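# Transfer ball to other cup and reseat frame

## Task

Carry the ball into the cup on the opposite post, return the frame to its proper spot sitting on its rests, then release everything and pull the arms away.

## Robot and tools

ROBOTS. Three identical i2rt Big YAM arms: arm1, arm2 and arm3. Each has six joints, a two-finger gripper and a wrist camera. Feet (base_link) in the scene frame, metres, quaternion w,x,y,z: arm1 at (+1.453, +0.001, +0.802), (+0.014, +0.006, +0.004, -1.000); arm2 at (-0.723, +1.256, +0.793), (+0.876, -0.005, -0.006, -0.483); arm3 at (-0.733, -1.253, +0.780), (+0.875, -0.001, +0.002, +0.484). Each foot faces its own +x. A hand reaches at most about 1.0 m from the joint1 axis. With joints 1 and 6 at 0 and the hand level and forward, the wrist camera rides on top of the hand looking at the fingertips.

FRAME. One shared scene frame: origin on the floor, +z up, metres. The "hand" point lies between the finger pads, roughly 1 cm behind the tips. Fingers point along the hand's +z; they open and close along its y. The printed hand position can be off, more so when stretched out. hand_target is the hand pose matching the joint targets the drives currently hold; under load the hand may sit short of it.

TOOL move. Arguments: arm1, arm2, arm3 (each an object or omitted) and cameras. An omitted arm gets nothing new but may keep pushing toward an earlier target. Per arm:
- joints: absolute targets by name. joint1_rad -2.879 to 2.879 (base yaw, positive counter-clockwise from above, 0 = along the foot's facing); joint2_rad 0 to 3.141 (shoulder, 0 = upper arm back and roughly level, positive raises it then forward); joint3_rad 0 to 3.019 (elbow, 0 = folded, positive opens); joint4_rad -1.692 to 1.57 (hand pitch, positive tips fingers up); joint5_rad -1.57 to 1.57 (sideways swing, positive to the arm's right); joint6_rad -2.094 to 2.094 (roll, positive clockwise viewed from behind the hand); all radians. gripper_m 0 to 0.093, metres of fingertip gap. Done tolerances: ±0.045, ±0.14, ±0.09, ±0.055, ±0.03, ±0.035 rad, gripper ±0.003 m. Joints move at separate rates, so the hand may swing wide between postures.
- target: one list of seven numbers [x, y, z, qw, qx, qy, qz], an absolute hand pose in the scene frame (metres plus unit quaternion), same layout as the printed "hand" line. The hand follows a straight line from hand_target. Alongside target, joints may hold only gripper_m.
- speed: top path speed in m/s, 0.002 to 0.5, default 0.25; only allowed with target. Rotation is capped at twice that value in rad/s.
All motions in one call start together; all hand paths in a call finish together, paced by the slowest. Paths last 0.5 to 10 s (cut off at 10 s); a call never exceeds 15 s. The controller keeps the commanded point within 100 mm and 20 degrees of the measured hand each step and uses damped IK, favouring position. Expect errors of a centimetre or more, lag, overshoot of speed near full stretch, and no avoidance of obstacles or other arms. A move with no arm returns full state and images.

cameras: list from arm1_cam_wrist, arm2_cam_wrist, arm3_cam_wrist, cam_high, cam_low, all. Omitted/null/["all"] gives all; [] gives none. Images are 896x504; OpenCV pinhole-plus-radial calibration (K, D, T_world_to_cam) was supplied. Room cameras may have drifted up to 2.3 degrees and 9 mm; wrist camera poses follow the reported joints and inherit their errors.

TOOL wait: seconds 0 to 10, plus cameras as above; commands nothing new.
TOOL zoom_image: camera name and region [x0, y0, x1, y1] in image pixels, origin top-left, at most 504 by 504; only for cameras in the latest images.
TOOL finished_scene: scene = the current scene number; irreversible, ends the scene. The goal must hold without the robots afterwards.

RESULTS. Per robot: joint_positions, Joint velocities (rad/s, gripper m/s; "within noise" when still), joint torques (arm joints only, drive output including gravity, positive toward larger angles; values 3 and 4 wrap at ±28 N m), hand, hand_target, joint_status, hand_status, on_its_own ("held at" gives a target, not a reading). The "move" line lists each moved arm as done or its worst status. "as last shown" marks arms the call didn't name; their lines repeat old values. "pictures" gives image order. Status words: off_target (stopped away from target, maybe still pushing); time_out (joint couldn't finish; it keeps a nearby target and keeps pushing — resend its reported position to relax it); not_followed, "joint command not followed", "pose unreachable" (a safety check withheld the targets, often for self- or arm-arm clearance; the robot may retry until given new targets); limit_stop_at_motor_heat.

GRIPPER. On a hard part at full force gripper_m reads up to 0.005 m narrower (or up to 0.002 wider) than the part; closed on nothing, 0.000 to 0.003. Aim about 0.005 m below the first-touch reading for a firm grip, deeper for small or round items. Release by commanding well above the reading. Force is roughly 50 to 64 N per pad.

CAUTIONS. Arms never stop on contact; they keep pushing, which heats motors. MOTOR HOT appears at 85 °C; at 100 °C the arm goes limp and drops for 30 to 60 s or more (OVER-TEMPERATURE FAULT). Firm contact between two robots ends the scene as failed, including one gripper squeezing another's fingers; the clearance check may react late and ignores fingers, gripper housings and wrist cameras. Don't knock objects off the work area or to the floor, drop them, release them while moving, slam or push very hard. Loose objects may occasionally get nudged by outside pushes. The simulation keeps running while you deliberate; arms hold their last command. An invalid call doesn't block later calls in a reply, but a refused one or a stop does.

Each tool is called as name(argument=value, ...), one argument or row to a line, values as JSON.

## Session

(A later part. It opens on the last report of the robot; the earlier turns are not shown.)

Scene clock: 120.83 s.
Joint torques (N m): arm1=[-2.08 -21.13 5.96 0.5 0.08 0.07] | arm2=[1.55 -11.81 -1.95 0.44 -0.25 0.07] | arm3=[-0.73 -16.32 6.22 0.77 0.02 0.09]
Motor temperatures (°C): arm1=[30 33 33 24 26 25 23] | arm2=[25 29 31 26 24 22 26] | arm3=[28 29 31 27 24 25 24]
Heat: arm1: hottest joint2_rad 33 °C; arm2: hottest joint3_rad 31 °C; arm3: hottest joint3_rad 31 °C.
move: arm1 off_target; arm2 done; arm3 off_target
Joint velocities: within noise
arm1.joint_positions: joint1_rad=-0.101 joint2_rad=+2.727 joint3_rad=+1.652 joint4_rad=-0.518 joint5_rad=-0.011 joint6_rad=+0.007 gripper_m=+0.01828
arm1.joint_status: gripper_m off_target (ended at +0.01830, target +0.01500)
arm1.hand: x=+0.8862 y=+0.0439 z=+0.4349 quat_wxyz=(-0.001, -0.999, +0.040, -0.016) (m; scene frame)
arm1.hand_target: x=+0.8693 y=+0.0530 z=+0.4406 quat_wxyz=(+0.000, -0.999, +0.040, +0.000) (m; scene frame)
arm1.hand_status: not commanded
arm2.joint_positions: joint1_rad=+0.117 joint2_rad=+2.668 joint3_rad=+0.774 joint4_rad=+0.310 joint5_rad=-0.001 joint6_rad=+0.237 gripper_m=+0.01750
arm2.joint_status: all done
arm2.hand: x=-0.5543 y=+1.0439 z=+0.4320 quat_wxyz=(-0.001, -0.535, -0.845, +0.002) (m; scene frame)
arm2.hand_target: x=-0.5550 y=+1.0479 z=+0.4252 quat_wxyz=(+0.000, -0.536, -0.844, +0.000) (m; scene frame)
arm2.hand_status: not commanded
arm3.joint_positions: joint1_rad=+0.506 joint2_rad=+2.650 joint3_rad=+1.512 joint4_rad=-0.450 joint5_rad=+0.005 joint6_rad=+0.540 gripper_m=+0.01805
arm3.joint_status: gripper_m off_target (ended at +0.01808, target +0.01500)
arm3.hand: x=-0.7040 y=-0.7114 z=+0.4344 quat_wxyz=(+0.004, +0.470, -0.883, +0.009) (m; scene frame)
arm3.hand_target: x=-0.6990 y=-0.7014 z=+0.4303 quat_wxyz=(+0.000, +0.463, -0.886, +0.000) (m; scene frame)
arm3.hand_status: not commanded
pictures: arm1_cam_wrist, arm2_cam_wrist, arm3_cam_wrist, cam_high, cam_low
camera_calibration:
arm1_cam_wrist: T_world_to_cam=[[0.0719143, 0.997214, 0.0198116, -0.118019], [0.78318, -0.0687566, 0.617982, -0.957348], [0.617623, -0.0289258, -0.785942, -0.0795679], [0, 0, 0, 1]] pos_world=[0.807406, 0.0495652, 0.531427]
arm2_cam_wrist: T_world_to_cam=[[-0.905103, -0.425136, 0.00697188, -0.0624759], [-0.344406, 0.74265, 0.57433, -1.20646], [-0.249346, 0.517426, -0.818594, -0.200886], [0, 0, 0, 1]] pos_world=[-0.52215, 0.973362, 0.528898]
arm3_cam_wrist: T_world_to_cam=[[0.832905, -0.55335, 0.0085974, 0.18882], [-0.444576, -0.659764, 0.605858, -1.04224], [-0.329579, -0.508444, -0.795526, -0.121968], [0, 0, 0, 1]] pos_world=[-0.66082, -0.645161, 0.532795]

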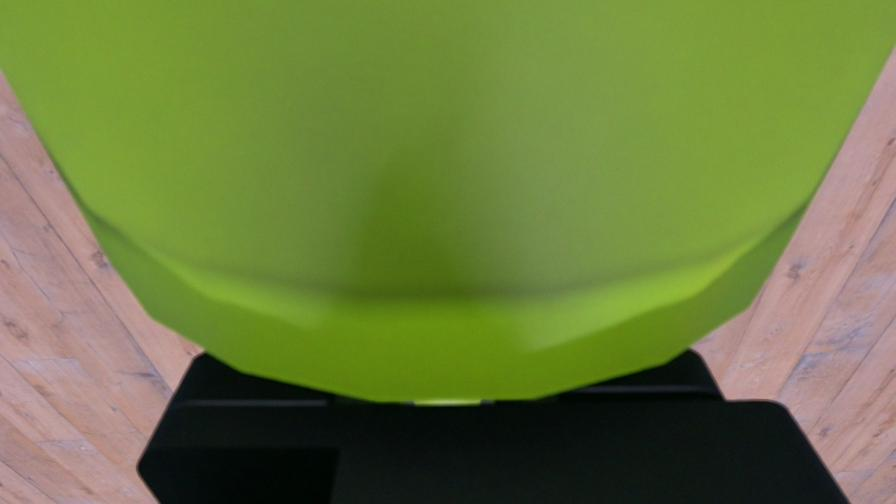

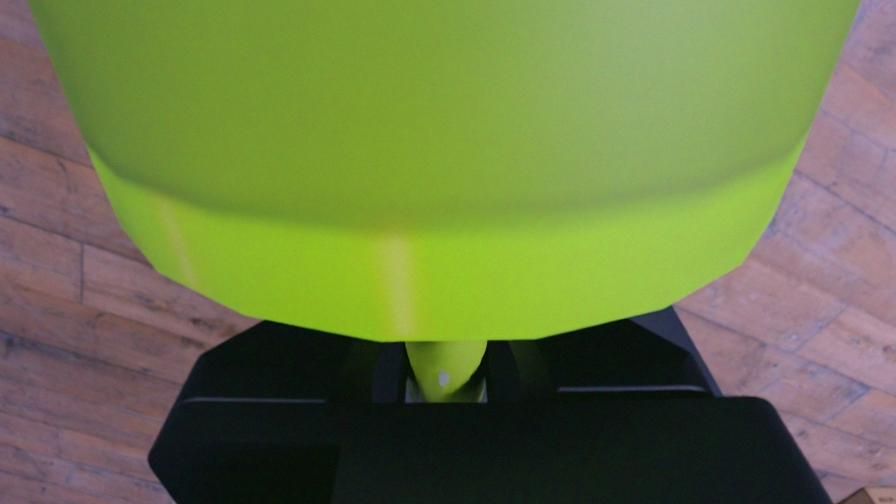

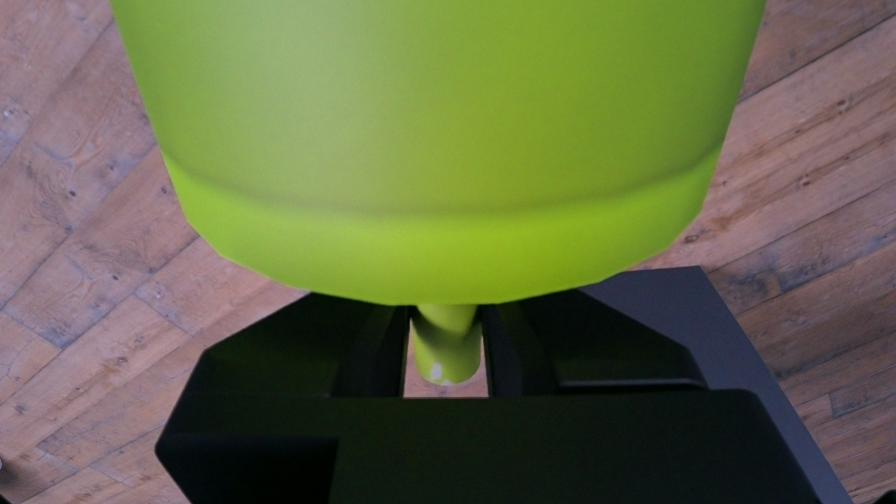

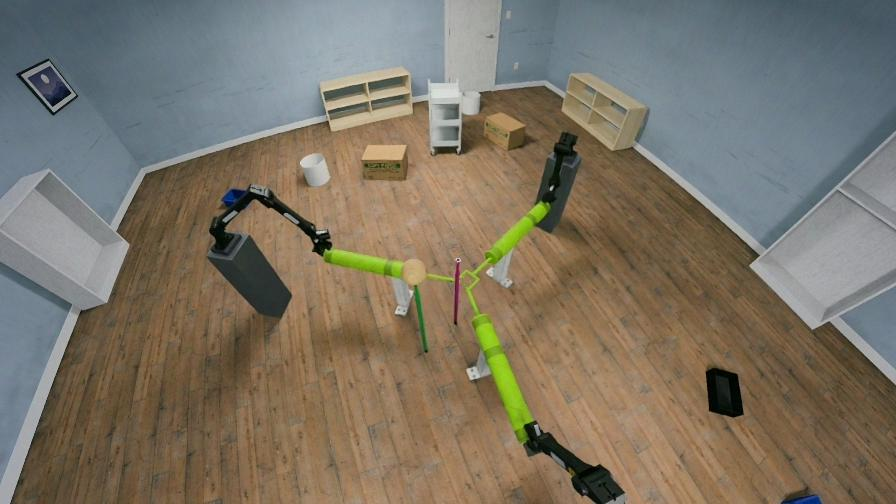

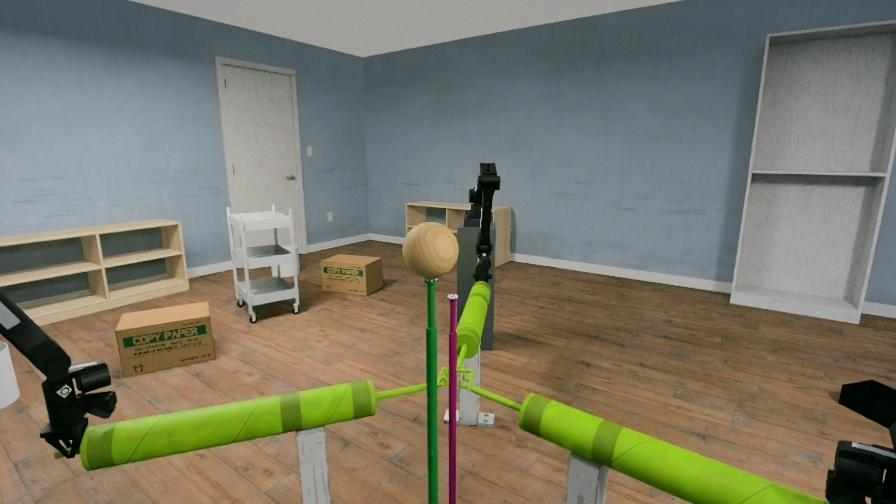

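move(
  arm1={"joints":{"gripper_m":0.008},"target":[0.869,0.053,0.5206,0,0.9992,-0.04,0],"speed":0.1},
  arm2={"joints":{"gripper_m":0.008},"target":[-0.555,1.048,0.5052,0,0.536,0.844,0],"speed":0.1},
  arm3={"joints":{"gripper_m":0.008},"target":[-0.699,-0.7014,0.5103,0,0.463,-0.886,0],"speed":0.1},
  cameras=["cam_high","cam_low"],
)

Scene clock: 127.50 s.
Joint torques (N m): arm1=[-2.2 -25 4.41 -0.2 0.08 0.08] | arm2=[1.44 -15.68 -3.71 -0.36 -0.22 0.06] | arm3=[0.15 -20.6 4.21 -0.38 0.11 0.18]
Motor temperatures (°C): arm1=[30 32 33 24 26 25 24] | arm2=[25 29 30 26 24 22 26] | arm3=[28 30 30 27 24 25 24]
Heat: arm1: hottest joint3_rad 33 °C; arm2: hottest joint3_rad 30 °C; arm3: hottest joint2_rad 30 °C.
move: arm1 off_target; arm2 off_target; arm3 off_target
Joint velocities: within noise
arm1.joint_positions: joint1_rad=-0.101 joint2_rad=+2.597 joint3_rad=+1.559 joint4_rad=-0.568 joint5_rad=-0.011 joint6_rad=+0.005 gripper_m=+0.01826
arm1.joint_status: gripper_m off_target (ended at +0.01826, target +0.00800)
arm1.hand: x=+0.8912 y=+0.0430 z=+0.4894 quat_wxyz=(-0.002, -0.999, +0.039, -0.023) (m; scene frame)
arm1.hand_target: x=+0.8695 y=+0.0529 z=+0.5198 quat_wxyz=(+0.000, -0.999, +0.040, +0.000) (m; scene frame)
arm1.hand_status: off_target (0.040 m and 2.6 deg from the pose sent, 0.088 m and 1.9 deg at the start)
arm2.joint_positions: joint1_rad=+0.117 joint2_rad=+2.466 joint3_rad=+0.660 joint4_rad=+0.225 joint5_rad=-0.002 joint6_rad=+0.237 gripper_m=+0.01746
arm2.joint_status: gripper_m off_target (ended at +0.01746, target +0.00800)
arm2.hand: x=-0.5533 y=+1.0433 z=+0.4943 quat_wxyz=(-0.002, -0.535, -0.845, +0.002) (m; scene frame)
arm2.hand_target: x=-0.5552 y=+1.0481 z=+0.5046 quat_wxyz=(+0.000, -0.536, -0.844, +0.000) (m; scene frame)
arm2.hand_status: off_target (0.012 m and 0.3 deg from the pose sent, 0.073 m and 0.3 deg at the start)
arm3.joint_positions: joint1_rad=+0.496 joint2_rad=+2.528 joint3_rad=+1.436 joint4_rad=-0.498 joint5_rad=+0.003 joint6_rad=+0.532 gripper_m=+0.01801
arm3.joint_status: gripper_m off_target (ended at +0.01801, target +0.00800)
arm3.hand: x=-0.6988 y=-0.7136 z=+0.4858 quat_wxyz=(+0.006, +0.469, -0.883, +0.010) (m; scene frame)
arm3.hand_target: x=-0.6990 y=-0.7015 z=+0.5095 quat_wxyz=(+0.000, +0.463, -0.886, +0.000) (m; scene frame)
arm3.hand_status: off_target (0.027 m and 1.5 deg from the pose sent, 0.077 m and 1.4 deg at the start)
pictures: cam_high, cam_low

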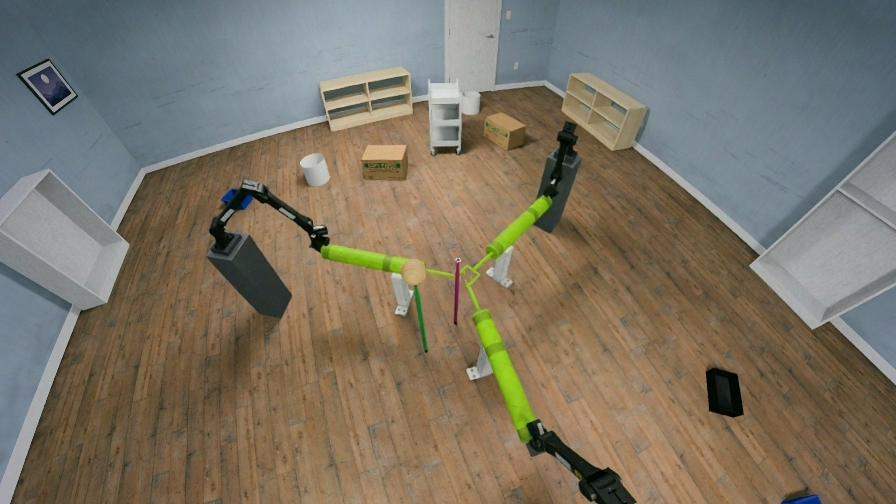

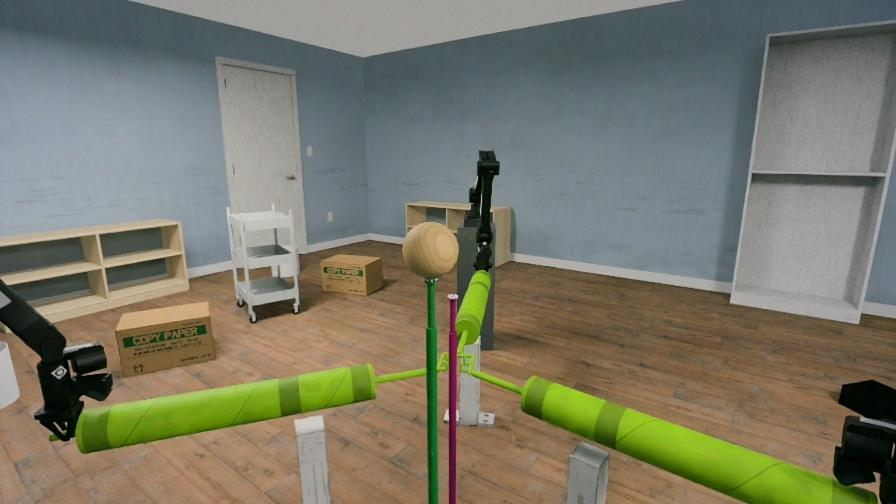

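move(
  arm1={"target":[0.869,0.053,0.885,0,0.9992,-0.04,0],"speed":0.15},
  arm2={"target":[-0.555,1.048,0.87,0,0.536,0.844,0],"speed":0.15},
  arm3={"target":[-0.699,-0.7014,0.875,0,0.463,-0.886,0],"speed":0.15},
  cameras=["cam_high","cam_low"],
)

zoom_image(
  camera="cam_low",
  region=[360, 200, 560, 330],
)

zoom_image(
  camera="cam_high",
  region=[390, 190, 530, 310],
)

Scene clock: 143.40 s.
Joint torques (N m): arm1=[-1.67 -21.66 12.55 -0.68 0.03 0.13] | arm2=[1.32 -8.47 9.17 -1.5 -0.47 -0.02] | arm3=[-0.15 -18.08 11.56 -1.61 0.3 0.2]
Motor temperatures (°C): arm1=[30 35 32 24 26 25 25] | arm2=[25 30 30 26 24 22 27] | arm3=[28 31 30 27 24 25 25]
Heat: arm1: hottest joint2_rad 35 °C; arm2: hottest joint2_rad 30 °C; arm3: hottest joint2_rad 31 °C.
move: arm1 off_target; arm2 off_target; arm3 off_target
Joint velocities: within noise
arm1.joint_positions: joint1_rad=-0.113 joint2_rad=+1.969 joint3_rad=+1.531 joint4_rad=-1.203 joint5_rad=-0.010 joint6_rad=-0.008 gripper_m=+0.01823
arm1.joint_status: not commanded
arm1.hand: x=+0.8942 y=+0.0459 z=+0.8416 quat_wxyz=(-0.002, -0.998, +0.038, -0.041) (m; scene frame)
arm1.hand_target: x=+0.8716 y=+0.0528 z=+0.8852 quat_wxyz=(+0.000, -0.999, +0.040, +0.000) (m; scene frame)
arm1.hand_status: off_target (0.051 m and 4.7 deg from the pose sent, 0.396 m and 2.6 deg at the start)
arm2.joint_positions: joint1_rad=+0.112 joint2_rad=+1.203 joint3_rad=+0.628 joint4_rad=-1.025 joint5_rad=+0.005 joint6_rad=+0.237 gripper_m=+0.01746
arm2.joint_status: not commanded
arm2.hand: x=-0.5607 y=+1.0515 z=+0.8521 quat_wxyz=(+0.008, -0.537, -0.844, +0.002) (m; scene frame)
arm2.hand_target: x=-0.5552 y=+1.0480 z=+0.8691 quat_wxyz=(+0.000, -0.536, -0.844, +0.000) (m; scene frame)
arm2.hand_status: off_target (0.019 m and 1.0 deg from the pose sent, 0.376 m and 0.4 deg at the start)
arm3.joint_positions: joint1_rad=+0.501 joint2_rad=+1.893 joint3_rad=+1.461 joint4_rad=-1.159 joint5_rad=-0.002 joint6_rad=+0.532 gripper_m=+0.01800
arm3.joint_status: not commanded
arm3.hand: x=-0.7009 y=-0.7060 z=+0.8399 quat_wxyz=(+0.008, +0.471, -0.882, +0.009) (m; scene frame)
arm3.hand_target: x=-0.6991 y=-0.7020 z=+0.8742 quat_wxyz=(+0.000, +0.463, -0.886, -0.001) (m; scene frame)
arm3.hand_status: off_target (0.035 m and 1.7 deg from the pose sent, 0.389 m and 1.5 deg at the start)
pictures: cam_high, cam_low

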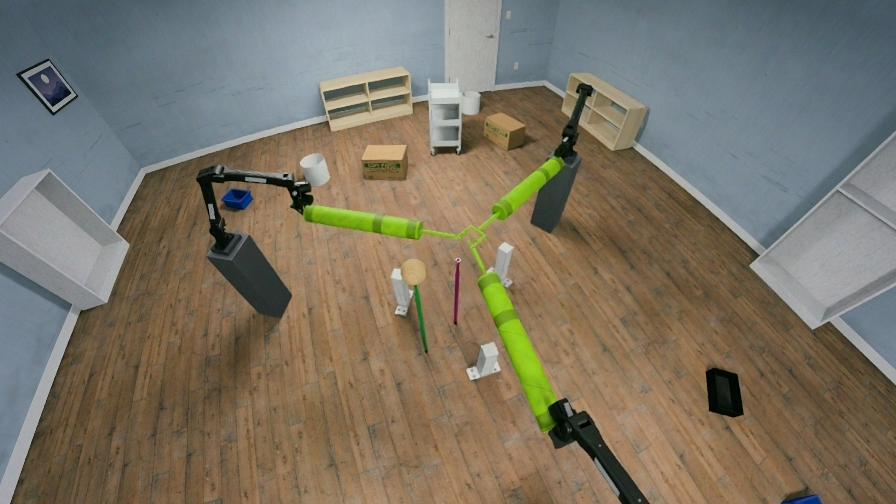

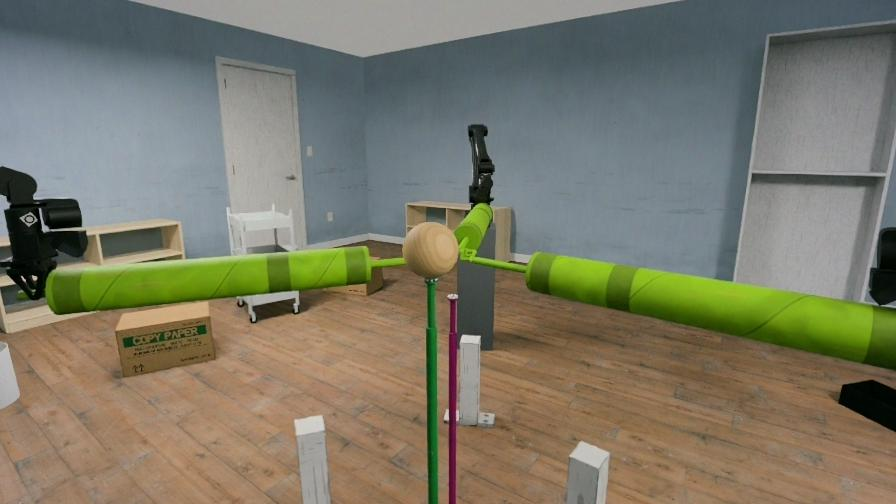

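Scaled by 2.520 from the camera's 896x504 image, which has a finer 1280x720 frame.

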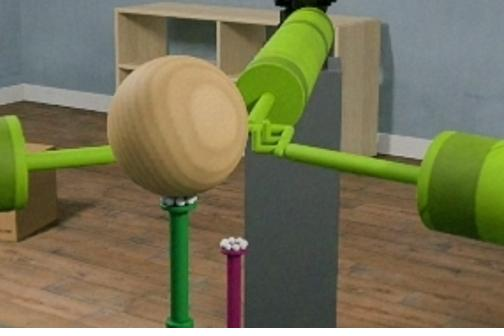

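Scaled by 3.600 from the camera's 896x504 image, which has a finer 1280x720 frame.

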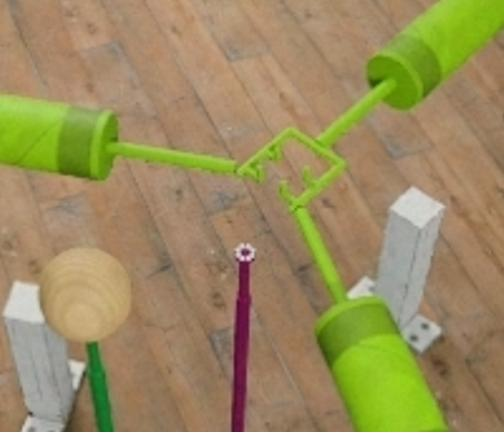

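move(
  arm1={"target":[0.984,-0.172,0.89,0,0.9992,-0.04,0],"speed":0.12},
  arm2={"target":[-0.44,0.823,0.88,0,0.536,0.844,0],"speed":0.12},
  arm3={"target":[-0.584,-0.926,0.88,0,0.463,-0.886,0],"speed":0.12},
  cameras=["cam_high","cam_low"],
)

zoom_image(
  camera="cam_low",
  region=[360, 200, 560, 330],
)

zoom_image(
  camera="cam_high",
  region=[390, 210, 500, 300],
)

Scene clock: 170.30 s.
Joint torques (N m): arm1=[-0.91 -19.49 9.05 0.79 0.57 0.25] | arm2=[2.02 -15.79 11.29 -0.92 -0.54 0.06] | arm3=[-2.02 -11.22 8.95 -0.31 0.3 -0.02]
Motor temperatures (°C): arm1=[30 34 37 24 25 25 26] | arm2=[25 30 34 26 24 22 28] | arm3=[27 34 33 27 24 25 26]
Heat: arm1: hottest joint3_rad 37 °C; arm2: hottest joint3_rad 34 °C; arm3: hottest joint2_rad 34 °C.
move: arm1 off_target; arm2 off_target; arm3 off_target
Joint velocities: within noise
arm1.joint_positions: joint1_rad=+0.324 joint2_rad=+1.768 joint3_rad=+1.276 joint4_rad=-1.157 joint5_rad=-0.019 joint6_rad=+0.425 gripper_m=+0.01822
arm1.joint_status: not commanded
arm1.hand: x=+1.0023 y=-0.1684 z=+0.8582 quat_wxyz=(+0.010, -0.998, +0.037, -0.045) (m; scene frame)
arm1.hand_target: x=+0.9852 y=-0.1716 z=+0.8902 quat_wxyz=(+0.000, -0.999, +0.040, +0.000) (m; scene frame)
arm1.hand_status: off_target (0.037 m and 5.3 deg from the pose sent, 0.241 m and 4.6 deg at the start)
arm2.joint_positions: joint1_rad=+0.005 joint2_rad=+1.783 joint3_rad=+1.312 joint4_rad=-1.128 joint5_rad=+0.008 joint6_rad=+0.132 gripper_m=+0.01745
arm2.joint_status: not commanded
arm2.hand: x=-0.4555 y=+0.8335 z=+0.8685 quat_wxyz=(+0.008, -0.537, -0.843, +0.002) (m; scene frame)
arm2.hand_target: x=-0.4404 y=+0.8237 z=+0.8802 quat_wxyz=(-0.001, -0.536, -0.844, +0.000) (m; scene frame)
arm2.hand_status: off_target (0.022 m and 1.0 deg from the pose sent, 0.260 m and 1.0 deg at the start)
arm3.joint_positions: joint1_rad=+0.157 joint2_rad=+1.415 joint3_rad=+0.913 joint4_rad=-1.093 joint5_rad=-0.003 joint6_rad=+0.187 gripper_m=+0.01800
arm3.joint_status: not commanded
arm3.hand: x=-0.5926 y=-0.9227 z=+0.8637 quat_wxyz=(+0.013, +0.471, -0.882, +0.007) (m; scene frame)
arm3.hand_target: x=-0.5844 y=-0.9259 z=+0.8794 quat_wxyz=(+0.000, +0.463, -0.886, +0.000) (m; scene frame)
arm3.hand_status: off_target (0.019 m and 2.0 deg from the pose sent, 0.252 m and 1.7 deg at the start)
pictures: cam_high, cam_low

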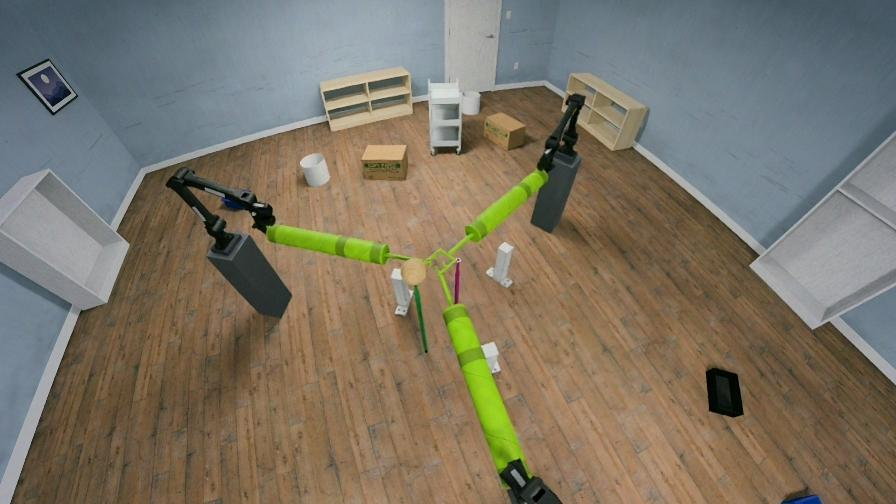

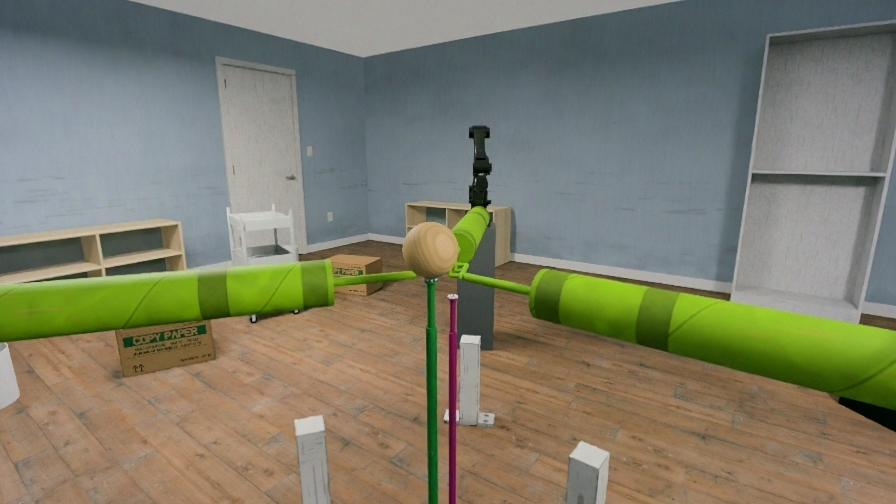

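Scaled by 2.520 from the camera's 896x504 image, which has a finer 1280x720 frame.

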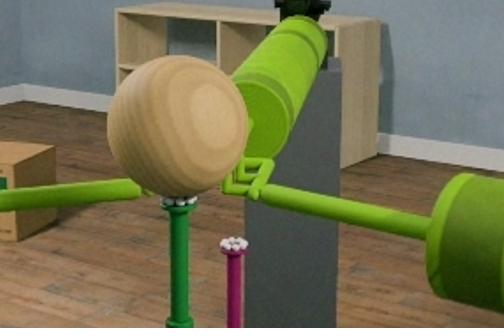

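Scaled by 4.582 from the camera's 896x504 image, which has a finer 1280x720 frame.

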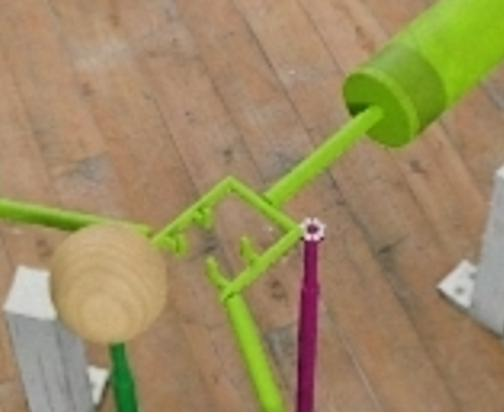

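move(
  arm1={"target":[1.064,-0.331,0.872,0,0.9992,-0.04,0],"speed":0.08},
  arm2={"target":[-0.36,0.664,0.864,0,0.536,0.844,0],"speed":0.08},
  arm3={"target":[-0.504,-1.085,0.864,0,0.463,-0.886,0],"speed":0.08},
  cameras=["cam_high","cam_low"],
)

zoom_image(
  camera="cam_low",
  region=[360, 200, 560, 330],
)

zoom_image(
  camera="cam_high",
  region=[370, 230, 480, 320],
)

Scene clock: 187.43 s.
Joint torques (N m): arm1=[-1.2 -17.38 11.4 0.17 0.96 0.27] | arm2=[2.26 -23.12 12.93 -0.57 -0.54 0.11] | arm3=[-1.61 -7.94 8.44 -0.02 0.01 0.06]
Motor temperatures (°C): arm1=[30 34 38 24 26 25 26] | arm2=[25 32 39 26 24 22 28] | arm3=[27 32 34 27 24 25 26]
Heat: arm1: hottest joint3_rad 38 °C; arm2: hottest joint3_rad 39 °C; arm3: hottest joint3_rad 34 °C.
move: arm1 off_target; arm2 off_target; arm3 off_target
Joint velocities: within noise
arm1.joint_positions: joint1_rad=+0.684 joint2_rad=+1.784 joint3_rad=+1.257 joint4_rad=-1.107 joint5_rad=-0.024 joint6_rad=+0.779 gripper_m=+0.01821
arm1.joint_status: not commanded
arm1.hand: x=+1.0890 y=-0.3182 z=+0.8438 quat_wxyz=(+0.017, -0.999, +0.034, -0.037) (m; scene frame)
arm1.hand_target: x=+1.0654 y=-0.3300 z=+0.8728 quat_wxyz=(+0.000, -0.999, +0.040, +0.000) (m; scene frame)
arm1.hand_status: off_target (0.040 m and 4.7 deg from the pose sent, 0.174 m and 5.3 deg at the start)
arm2.joint_positions: joint1_rad=-0.025 joint2_rad=+2.262 joint3_rad=+2.039 joint4_rad=-1.393 joint5_rad=+0.008 joint6_rad=+0.098 gripper_m=+0.01744
arm2.joint_status: not commanded
arm2.hand: x=-0.3787 y=+0.6747 z=+0.8526 quat_wxyz=(+0.016, -0.536, -0.844, -0.002) (m; scene frame)
arm2.hand_target: x=-0.3607 y=+0.6653 z=+0.8642 quat_wxyz=(-0.001, -0.536, -0.844, +0.000) (m; scene frame)
arm2.hand_status: off_target (0.024 m and 1.8 deg from the pose sent, 0.195 m and 1.0 deg at the start)
arm3.joint_positions: joint1_rad=-0.359 joint2_rad=+1.221 joint3_rad=+0.708 joint4_rad=-1.077 joint5_rad=+0.000 joint6_rad=-0.332 gripper_m=+0.01800
arm3.joint_status: not commanded
arm3.hand: x=-0.5069 y=-1.0808 z=+0.8548 quat_wxyz=(+0.011, +0.472, -0.881, +0.002) (m; scene frame)
arm3.hand_target: x=-0.5041 y=-1.0849 z=+0.8637 quat_wxyz=(+0.000, +0.463, -0.886, +0.000) (m; scene frame)
arm3.hand_status: off_target (0.011 m and 1.8 deg from the pose sent, 0.185 m and 2.0 deg at the start)
pictures: cam_high, cam_low

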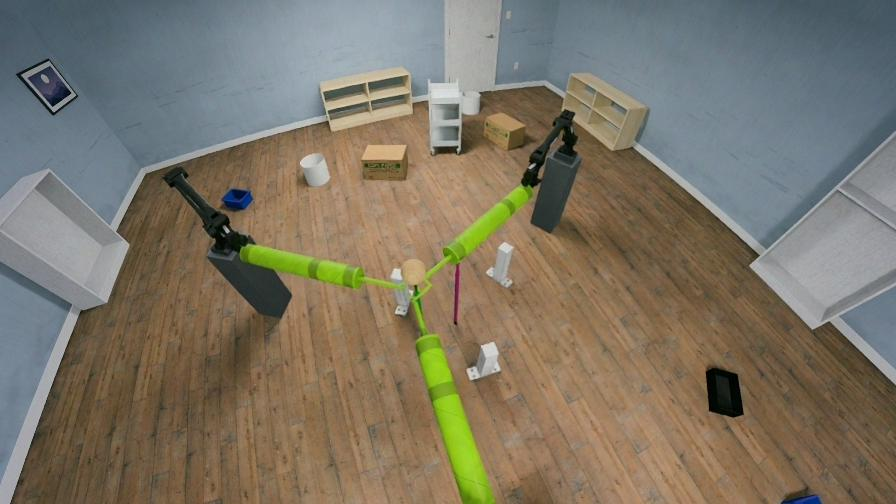

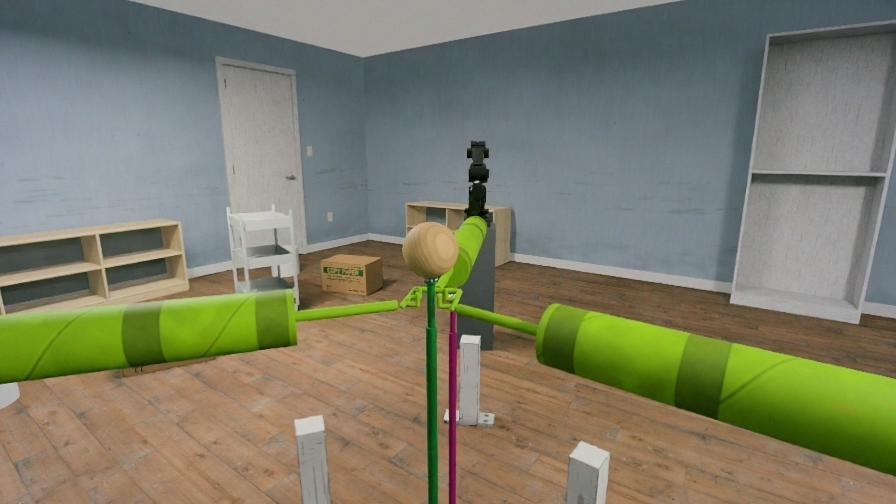

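Scaled by 2.520 from the camera's 896x504 image, which has a finer 1280x720 frame.

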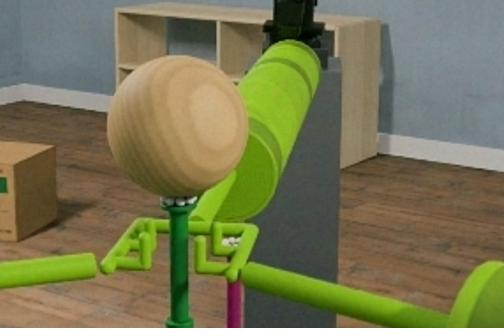

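Scaled by 4.582 from the camera's 896x504 image, which has a finer 1280x720 frame.

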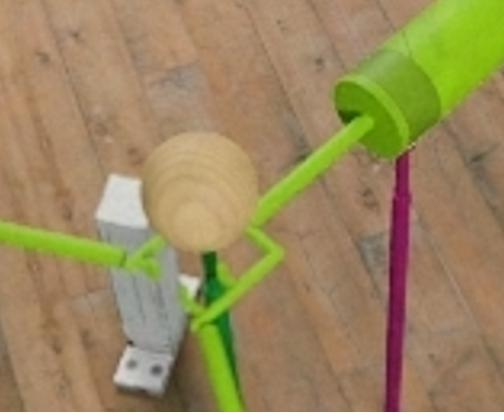

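move(
  arm1={"target":[1.068,-0.328,0.932,0,0.9992,-0.04,0],"speed":0.04},
  arm2={"target":[-0.356,0.667,0.924,0,0.536,0.844,0],"speed":0.04},
  arm3={"target":[-0.500,-1.082,0.924,0,0.463,-0.886,0],"speed":0.04},
  cameras=["cam_high","cam_low"],
)

zoom_image(
  camera="cam_low",
  region=[360, 200, 560, 330],
)

zoom_image(
  camera="cam_high",
  region=[370, 230, 480, 320],
)

Scene clock: 200.60 s.
Joint torques (N m): arm1=[-1.08 -19.66 12.21 -1.07 0.88 0.26] | arm2=[3.31 -25.17 13.57 -0.76 -0.58 0.2] | arm3=[-1.55 -8.23 12.89 -1.39 0.01 0.07]
Motor temperatures (°C): arm1=[30 35 38 24 27 25 26] | arm2=[25 33 42 26 24 22 28] | arm3=[27 32 34 27 24 25 26]
Heat: arm1: hottest joint3_rad 38 °C; arm2: hottest joint3_rad 42 °C; arm3: hottest joint3_rad 34 °C.
move: arm1 off_target; arm2 off_target; arm3 off_target
Joint velocities: within noise
arm1.joint_positions: joint1_rad=+0.684 joint2_rad=+1.745 joint3_rad=+1.319 joint4_rad=-1.216 joint5_rad=-0.022 joint6_rad=+0.780 gripper_m=+0.01821
arm1.joint_status: not commanded
arm1.hand: x=+1.0870 y=-0.3197 z=+0.8834 quat_wxyz=(+0.021, -0.998, +0.034, -0.039) (m; scene frame)
arm1.hand_target: x=+1.0700 y=-0.3266 z=+0.9313 quat_wxyz=(+0.000, -0.999, +0.040, +0.000) (m; scene frame)
arm1.hand_status: off_target (0.053 m and 5.1 deg from the pose sent, 0.091 m and 4.7 deg at the start)
arm2.joint_positions: joint1_rad=-0.031 joint2_rad=+2.262 joint3_rad=+2.145 joint4_rad=-1.530 joint5_rad=+0.008 joint6_rad=+0.095 gripper_m=+0.01742
arm2.joint_status: not commanded
arm2.hand: x=-0.3824 y=+0.6740 z=+0.8927 quat_wxyz=(+0.029, -0.537, -0.843, -0.009) (m; scene frame)
arm2.hand_target: x=-0.3574 y=+0.6692 z=+0.9242 quat_wxyz=(-0.001, -0.536, -0.844, +0.000) (m; scene frame)
arm2.hand_status: off_target (0.042 m and 3.5 deg from the pose sent, 0.075 m and 1.8 deg at the start)
arm3.joint_positions: joint1_rad=-0.360 joint2_rad=+1.164 joint3_rad=+0.782 joint4_rad=-1.221 joint5_rad=+0.000 joint6_rad=-0.333 gripper_m=+0.01800
arm3.joint_status: not commanded
arm3.hand: x=-0.5091 y=-1.0826 z=+0.8955 quat_wxyz=(+0.018, +0.472, -0.881, +0.003) (m; scene frame)
arm3.hand_target: x=-0.5005 y=-1.0822 z=+0.9227 quat_wxyz=(+0.000, +0.463, -0.886, +0.000) (m; scene frame)
arm3.hand_status: off_target (0.030 m and 2.4 deg from the pose sent, 0.070 m and 1.8 deg at the start)
pictures: cam_high, cam_low

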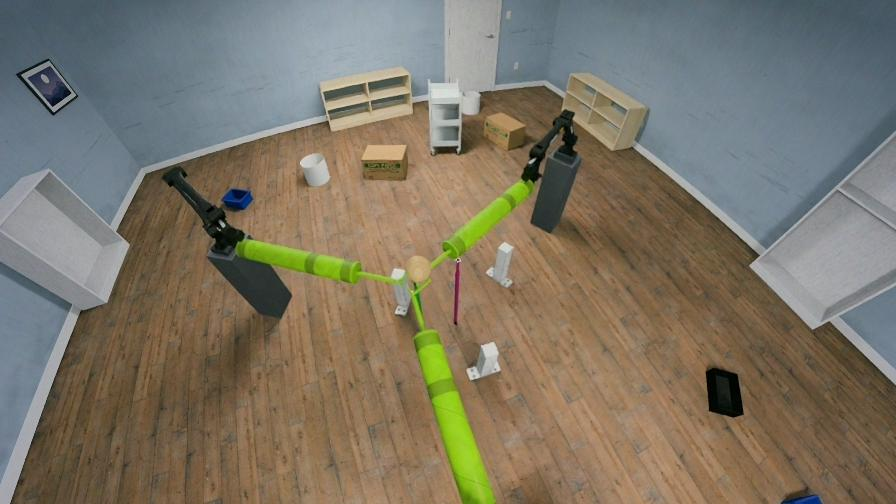

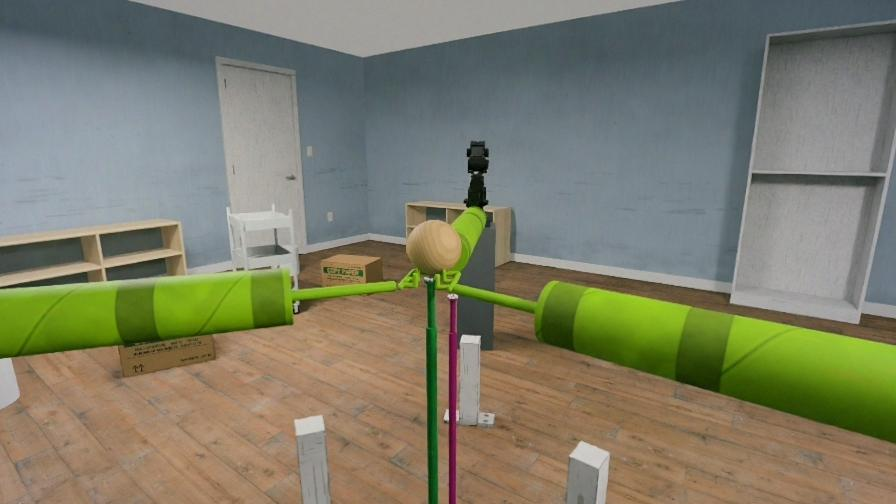

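Scaled by 2.520 from the camera's 896x504 image, which has a finer 1280x720 frame.

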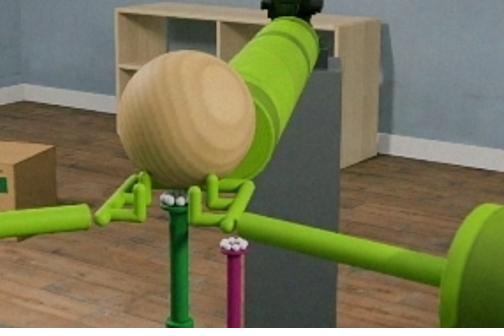

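Scaled by 4.582 from the camera's 896x504 image, which has a finer 1280x720 frame.

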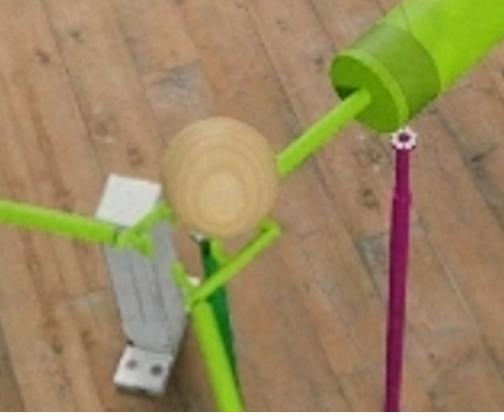

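move(
  arm1={"target":[1.064,-0.328,0.99,0,0.9992,-0.04,0],"speed":0.05},
  arm2={"target":[-0.356,0.667,0.975,0,0.536,0.844,0],"speed":0.05},
  arm3={"target":[-0.500,-1.082,0.973,0,0.463,-0.886,0],"speed":0.05},
  cameras=["cam_high","cam_low"],
)

zoom_image(
  camera="cam_low",
  region=[360, 170, 560, 300],
)

zoom_image(
  camera="cam_high",
  region=[370, 210, 480, 300],
)

Scene clock: 208.43 s.
Joint torques (N m): arm1=[-1.67 -19.66 13.53 -0.85 0.9 0.2] | arm2=[3.37 -24.47 14.08 -0.39 -0.57 0.21] | arm3=[-1.55 -7.65 13.97 -1.36 0.07 0.07]
Motor temperatures (°C): arm1=[30 34 39 24 27 25 26] | arm2=[25 34 43 26 24 22 29] | arm3=[27 31 36 27 23 25 26]
Heat: arm1: hottest joint3_rad 39 °C; arm2: hottest joint3_rad 43 °C; arm3: hottest joint3_rad 36 °C.
move: arm1 off_target; arm2 off_target; arm3 off_target
Joint velocities: within noise
arm1.joint_positions: joint1_rad=+0.687 joint2_rad=+1.710 joint3_rad=+1.422 joint4_rad=-1.371 joint5_rad=-0.022 joint6_rad=+0.784 gripper_m=+0.01821
arm1.joint_status: not commanded
arm1.hand: x=+1.0864 y=-0.3218 z=+0.9373 quat_wxyz=(+0.027, -0.998, +0.035, -0.045) (m; scene frame)
arm1.hand_target: x=+1.0669 y=-0.3260 z=+0.9894 quat_wxyz=(+0.000, -0.999, +0.041, +0.000) (m; scene frame)
arm1.hand_status: off_target (0.058 m and 6.1 deg from the pose sent, 0.109 m and 5.1 deg at the start)
arm2.joint_positions: joint1_rad=-0.031 joint2_rad=+2.262 joint3_rad=+2.289 joint4_rad=-1.677 joint5_rad=+0.008 joint6_rad=+0.095 gripper_m=+0.01741
arm2.joint_status: not commanded
arm2.hand: x=-0.3820 y=+0.6733 z=+0.9476 quat_wxyz=(+0.031, -0.537, -0.843, -0.010) (m; scene frame)
arm2.hand_target: x=-0.3574 y=+0.6695 z=+0.9751 quat_wxyz=(-0.002, -0.536, -0.844, +0.000) (m; scene frame)
arm2.hand_status: off_target (0.038 m and 3.7 deg from the pose sent, 0.087 m and 3.6 deg at the start)
arm3.joint_positions: joint1_rad=-0.360 joint2_rad=+1.128 joint3_rad=+0.877 joint4_rad=-1.367 joint5_rad=-0.002 joint6_rad=-0.333 gripper_m=+0.01800
arm3.joint_status: not commanded
arm3.hand: x=-0.5103 y=-1.0833 z=+0.9398 quat_wxyz=(+0.025, +0.472, -0.881, +0.004) (m; scene frame)
arm3.hand_target: x=-0.5009 y=-1.0824 z=+0.9717 quat_wxyz=(-0.001, +0.463, -0.886, +0.000) (m; scene frame)
arm3.hand_status: off_target (0.035 m and 3.2 deg from the pose sent, 0.078 m and 2.4 deg at the start)
pictures: cam_high, cam_low

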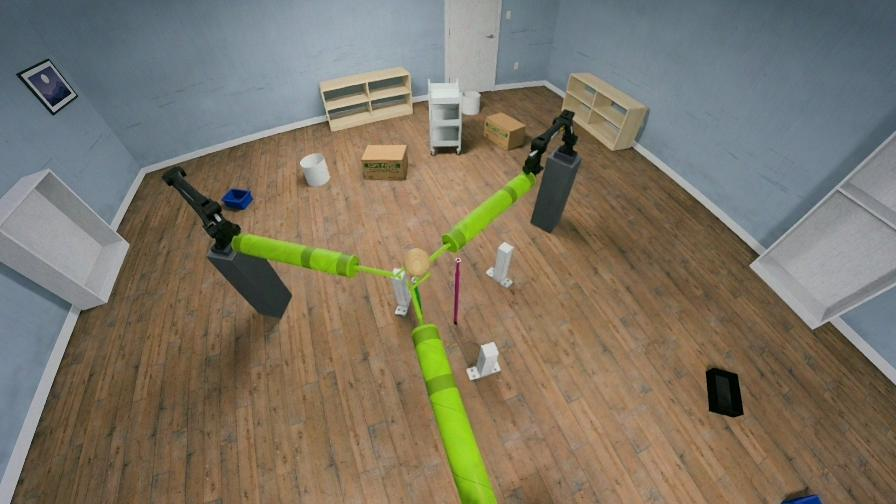

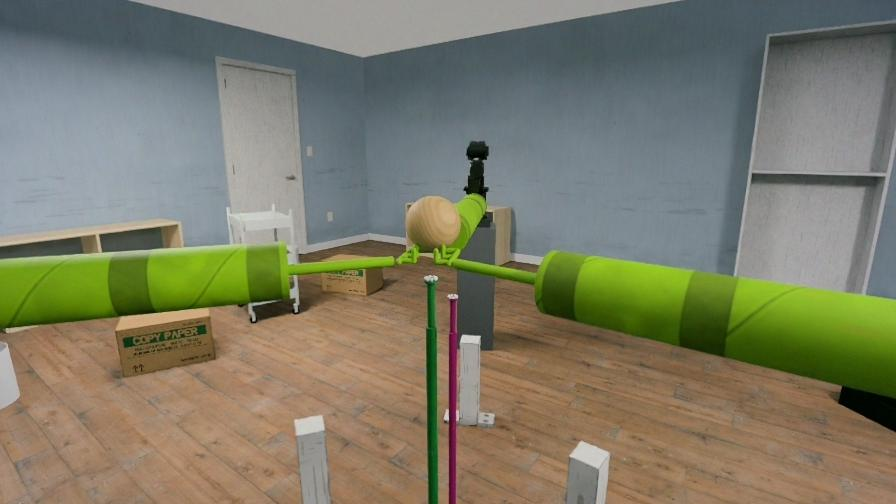

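Scaled by 2.520 from the camera's 896x504 image, which has a finer 1280x720 frame.

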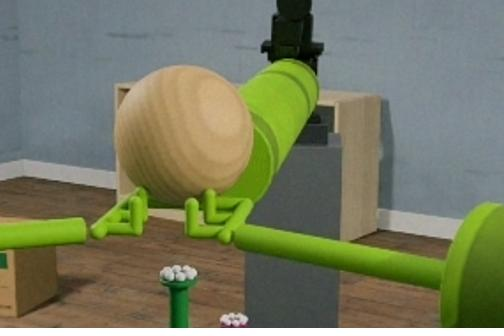

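Scaled by 4.582 from the camera's 896x504 image, which has a finer 1280x720 frame.

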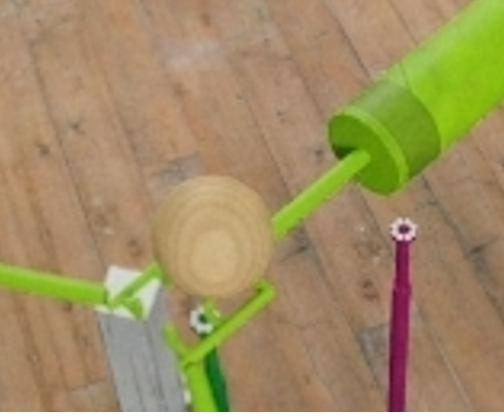

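move(
  arm1={"target":[0.944,-0.090,0.98,0,0.9992,-0.04,0],"speed":0.08},
  arm2={"target":[-0.473,0.905,0.957,0,0.536,0.844,0],"speed":0.08},
  arm3={"target":[-0.617,-0.844,0.973,0,0.463,-0.886,0],"speed":0.08},
  cameras=["cam_high","cam_low"],
)

zoom_image(
  camera="cam_low",
  region=[360, 170, 560, 310],
)

zoom_image(
  camera="cam_high",
  region=[410, 190, 520, 280],
)

Scene clock: 225.77 s.
Joint torques (N m): arm1=[-3.02 -16.79 14.13 0.05 0.21 0.04] | arm2=[4.31 -18.55 7.72 0.27 -0.53 0.32] | arm3=[0.32 -10.58 13.64 -0.54 0.21 0.31]
Motor temperatures (°C): arm1=[30 37 44 24 27 25 26] | arm2=[25 36 46 26 24 22 29] | arm3=[27 30 40 27 23 25 27]
Heat: arm1: hottest joint3_rad 44 °C; arm2: hottest joint3_rad 46 °C; arm3: hottest joint3_rad 40 °C.
move: arm1 off_target; arm2 off_target; arm3 off_target
Joint velocities: within noise
arm1.joint_positions: joint1_rad=+0.170 joint2_rad=+1.702 joint3_rad=+1.425 joint4_rad=-1.375 joint5_rad=-0.010 joint6_rad=+0.269 gripper_m=+0.01820
arm1.joint_status: not commanded
arm1.hand: x=+0.9747 y=-0.0977 z=+0.9429 quat_wxyz=(+0.009, -0.998, +0.035, -0.046) (m; scene frame)
arm1.hand_target: x=+0.9472 y=-0.0894 z=+0.9805 quat_wxyz=(+0.001, -0.999, +0.040, +0.001) (m; scene frame)
arm1.hand_status: off_target (0.049 m and 5.4 deg from the pose sent, 0.275 m and 6.1 deg at the start)
arm2.joint_positions: joint1_rad=+0.019 joint2_rad=+1.579 joint3_rad=+1.226 joint4_rad=-1.307 joint5_rad=+0.005 joint6_rad=+0.143 gripper_m=+0.01736
arm2.joint_status: not commanded
arm2.hand: x=-0.4892 y=+0.8984 z=+0.9317 quat_wxyz=(+0.035, -0.536, -0.844, -0.011) (m; scene frame)
arm2.hand_target: x=-0.4738 y=+0.9052 z=+0.9564 quat_wxyz=(+0.000, -0.536, -0.844, -0.001) (m; scene frame)
arm2.hand_status: off_target (0.031 m and 4.2 deg from the pose sent, 0.249 m and 3.7 deg at the start)
arm3.joint_positions: joint1_rad=+0.281 joint2_rad=+1.469 joint3_rad=+1.209 joint4_rad=-1.349 joint5_rad=-0.002 joint6_rad=+0.308 gripper_m=+0.01799
arm3.joint_status: not commanded
arm3.hand: x=-0.6198 y=-0.8578 z=+0.9480 quat_wxyz=(+0.016, +0.473, -0.881, +0.014) (m; scene frame)
arm3.hand_target: x=-0.6173 y=-0.8451 z=+0.9729 quat_wxyz=(+0.000, +0.463, -0.886, -0.001) (m; scene frame)
arm3.hand_status: off_target (0.029 m and 2.7 deg from the pose sent, 0.264 m and 3.2 deg at the start)
pictures: cam_high, cam_low

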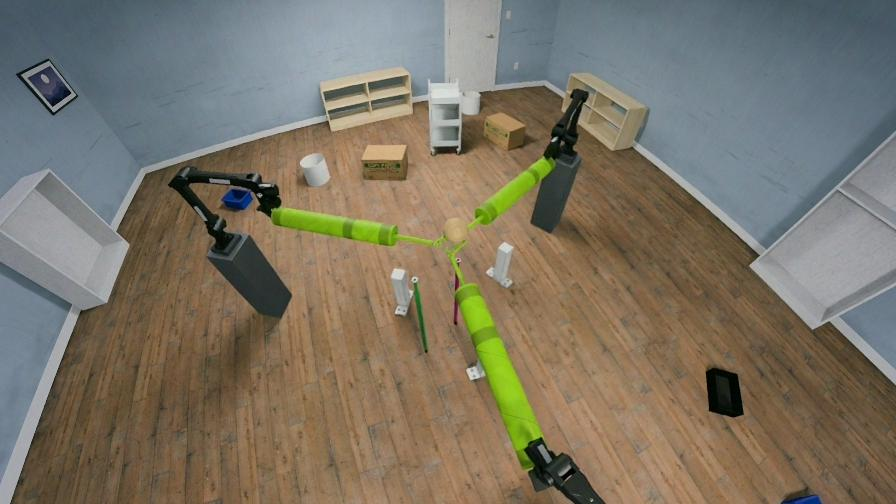

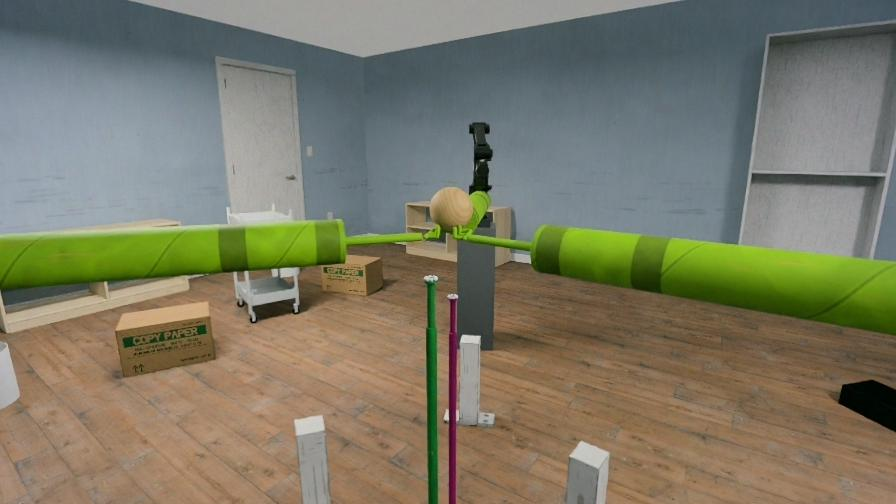

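Scaled by 2.520 from the camera's 896x504 image, which has a finer 1280x720 frame.

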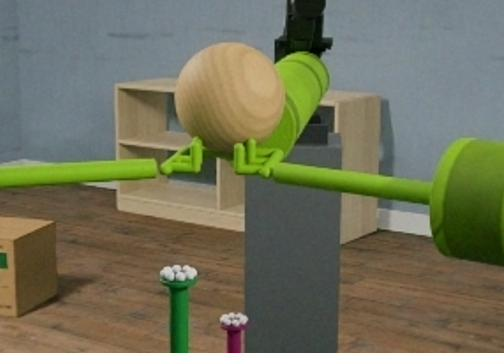

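Scaled by 4.582 from the camera's 896x504 image, which has a finer 1280x720 frame.

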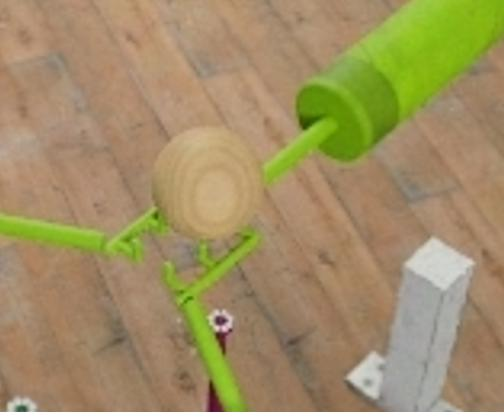

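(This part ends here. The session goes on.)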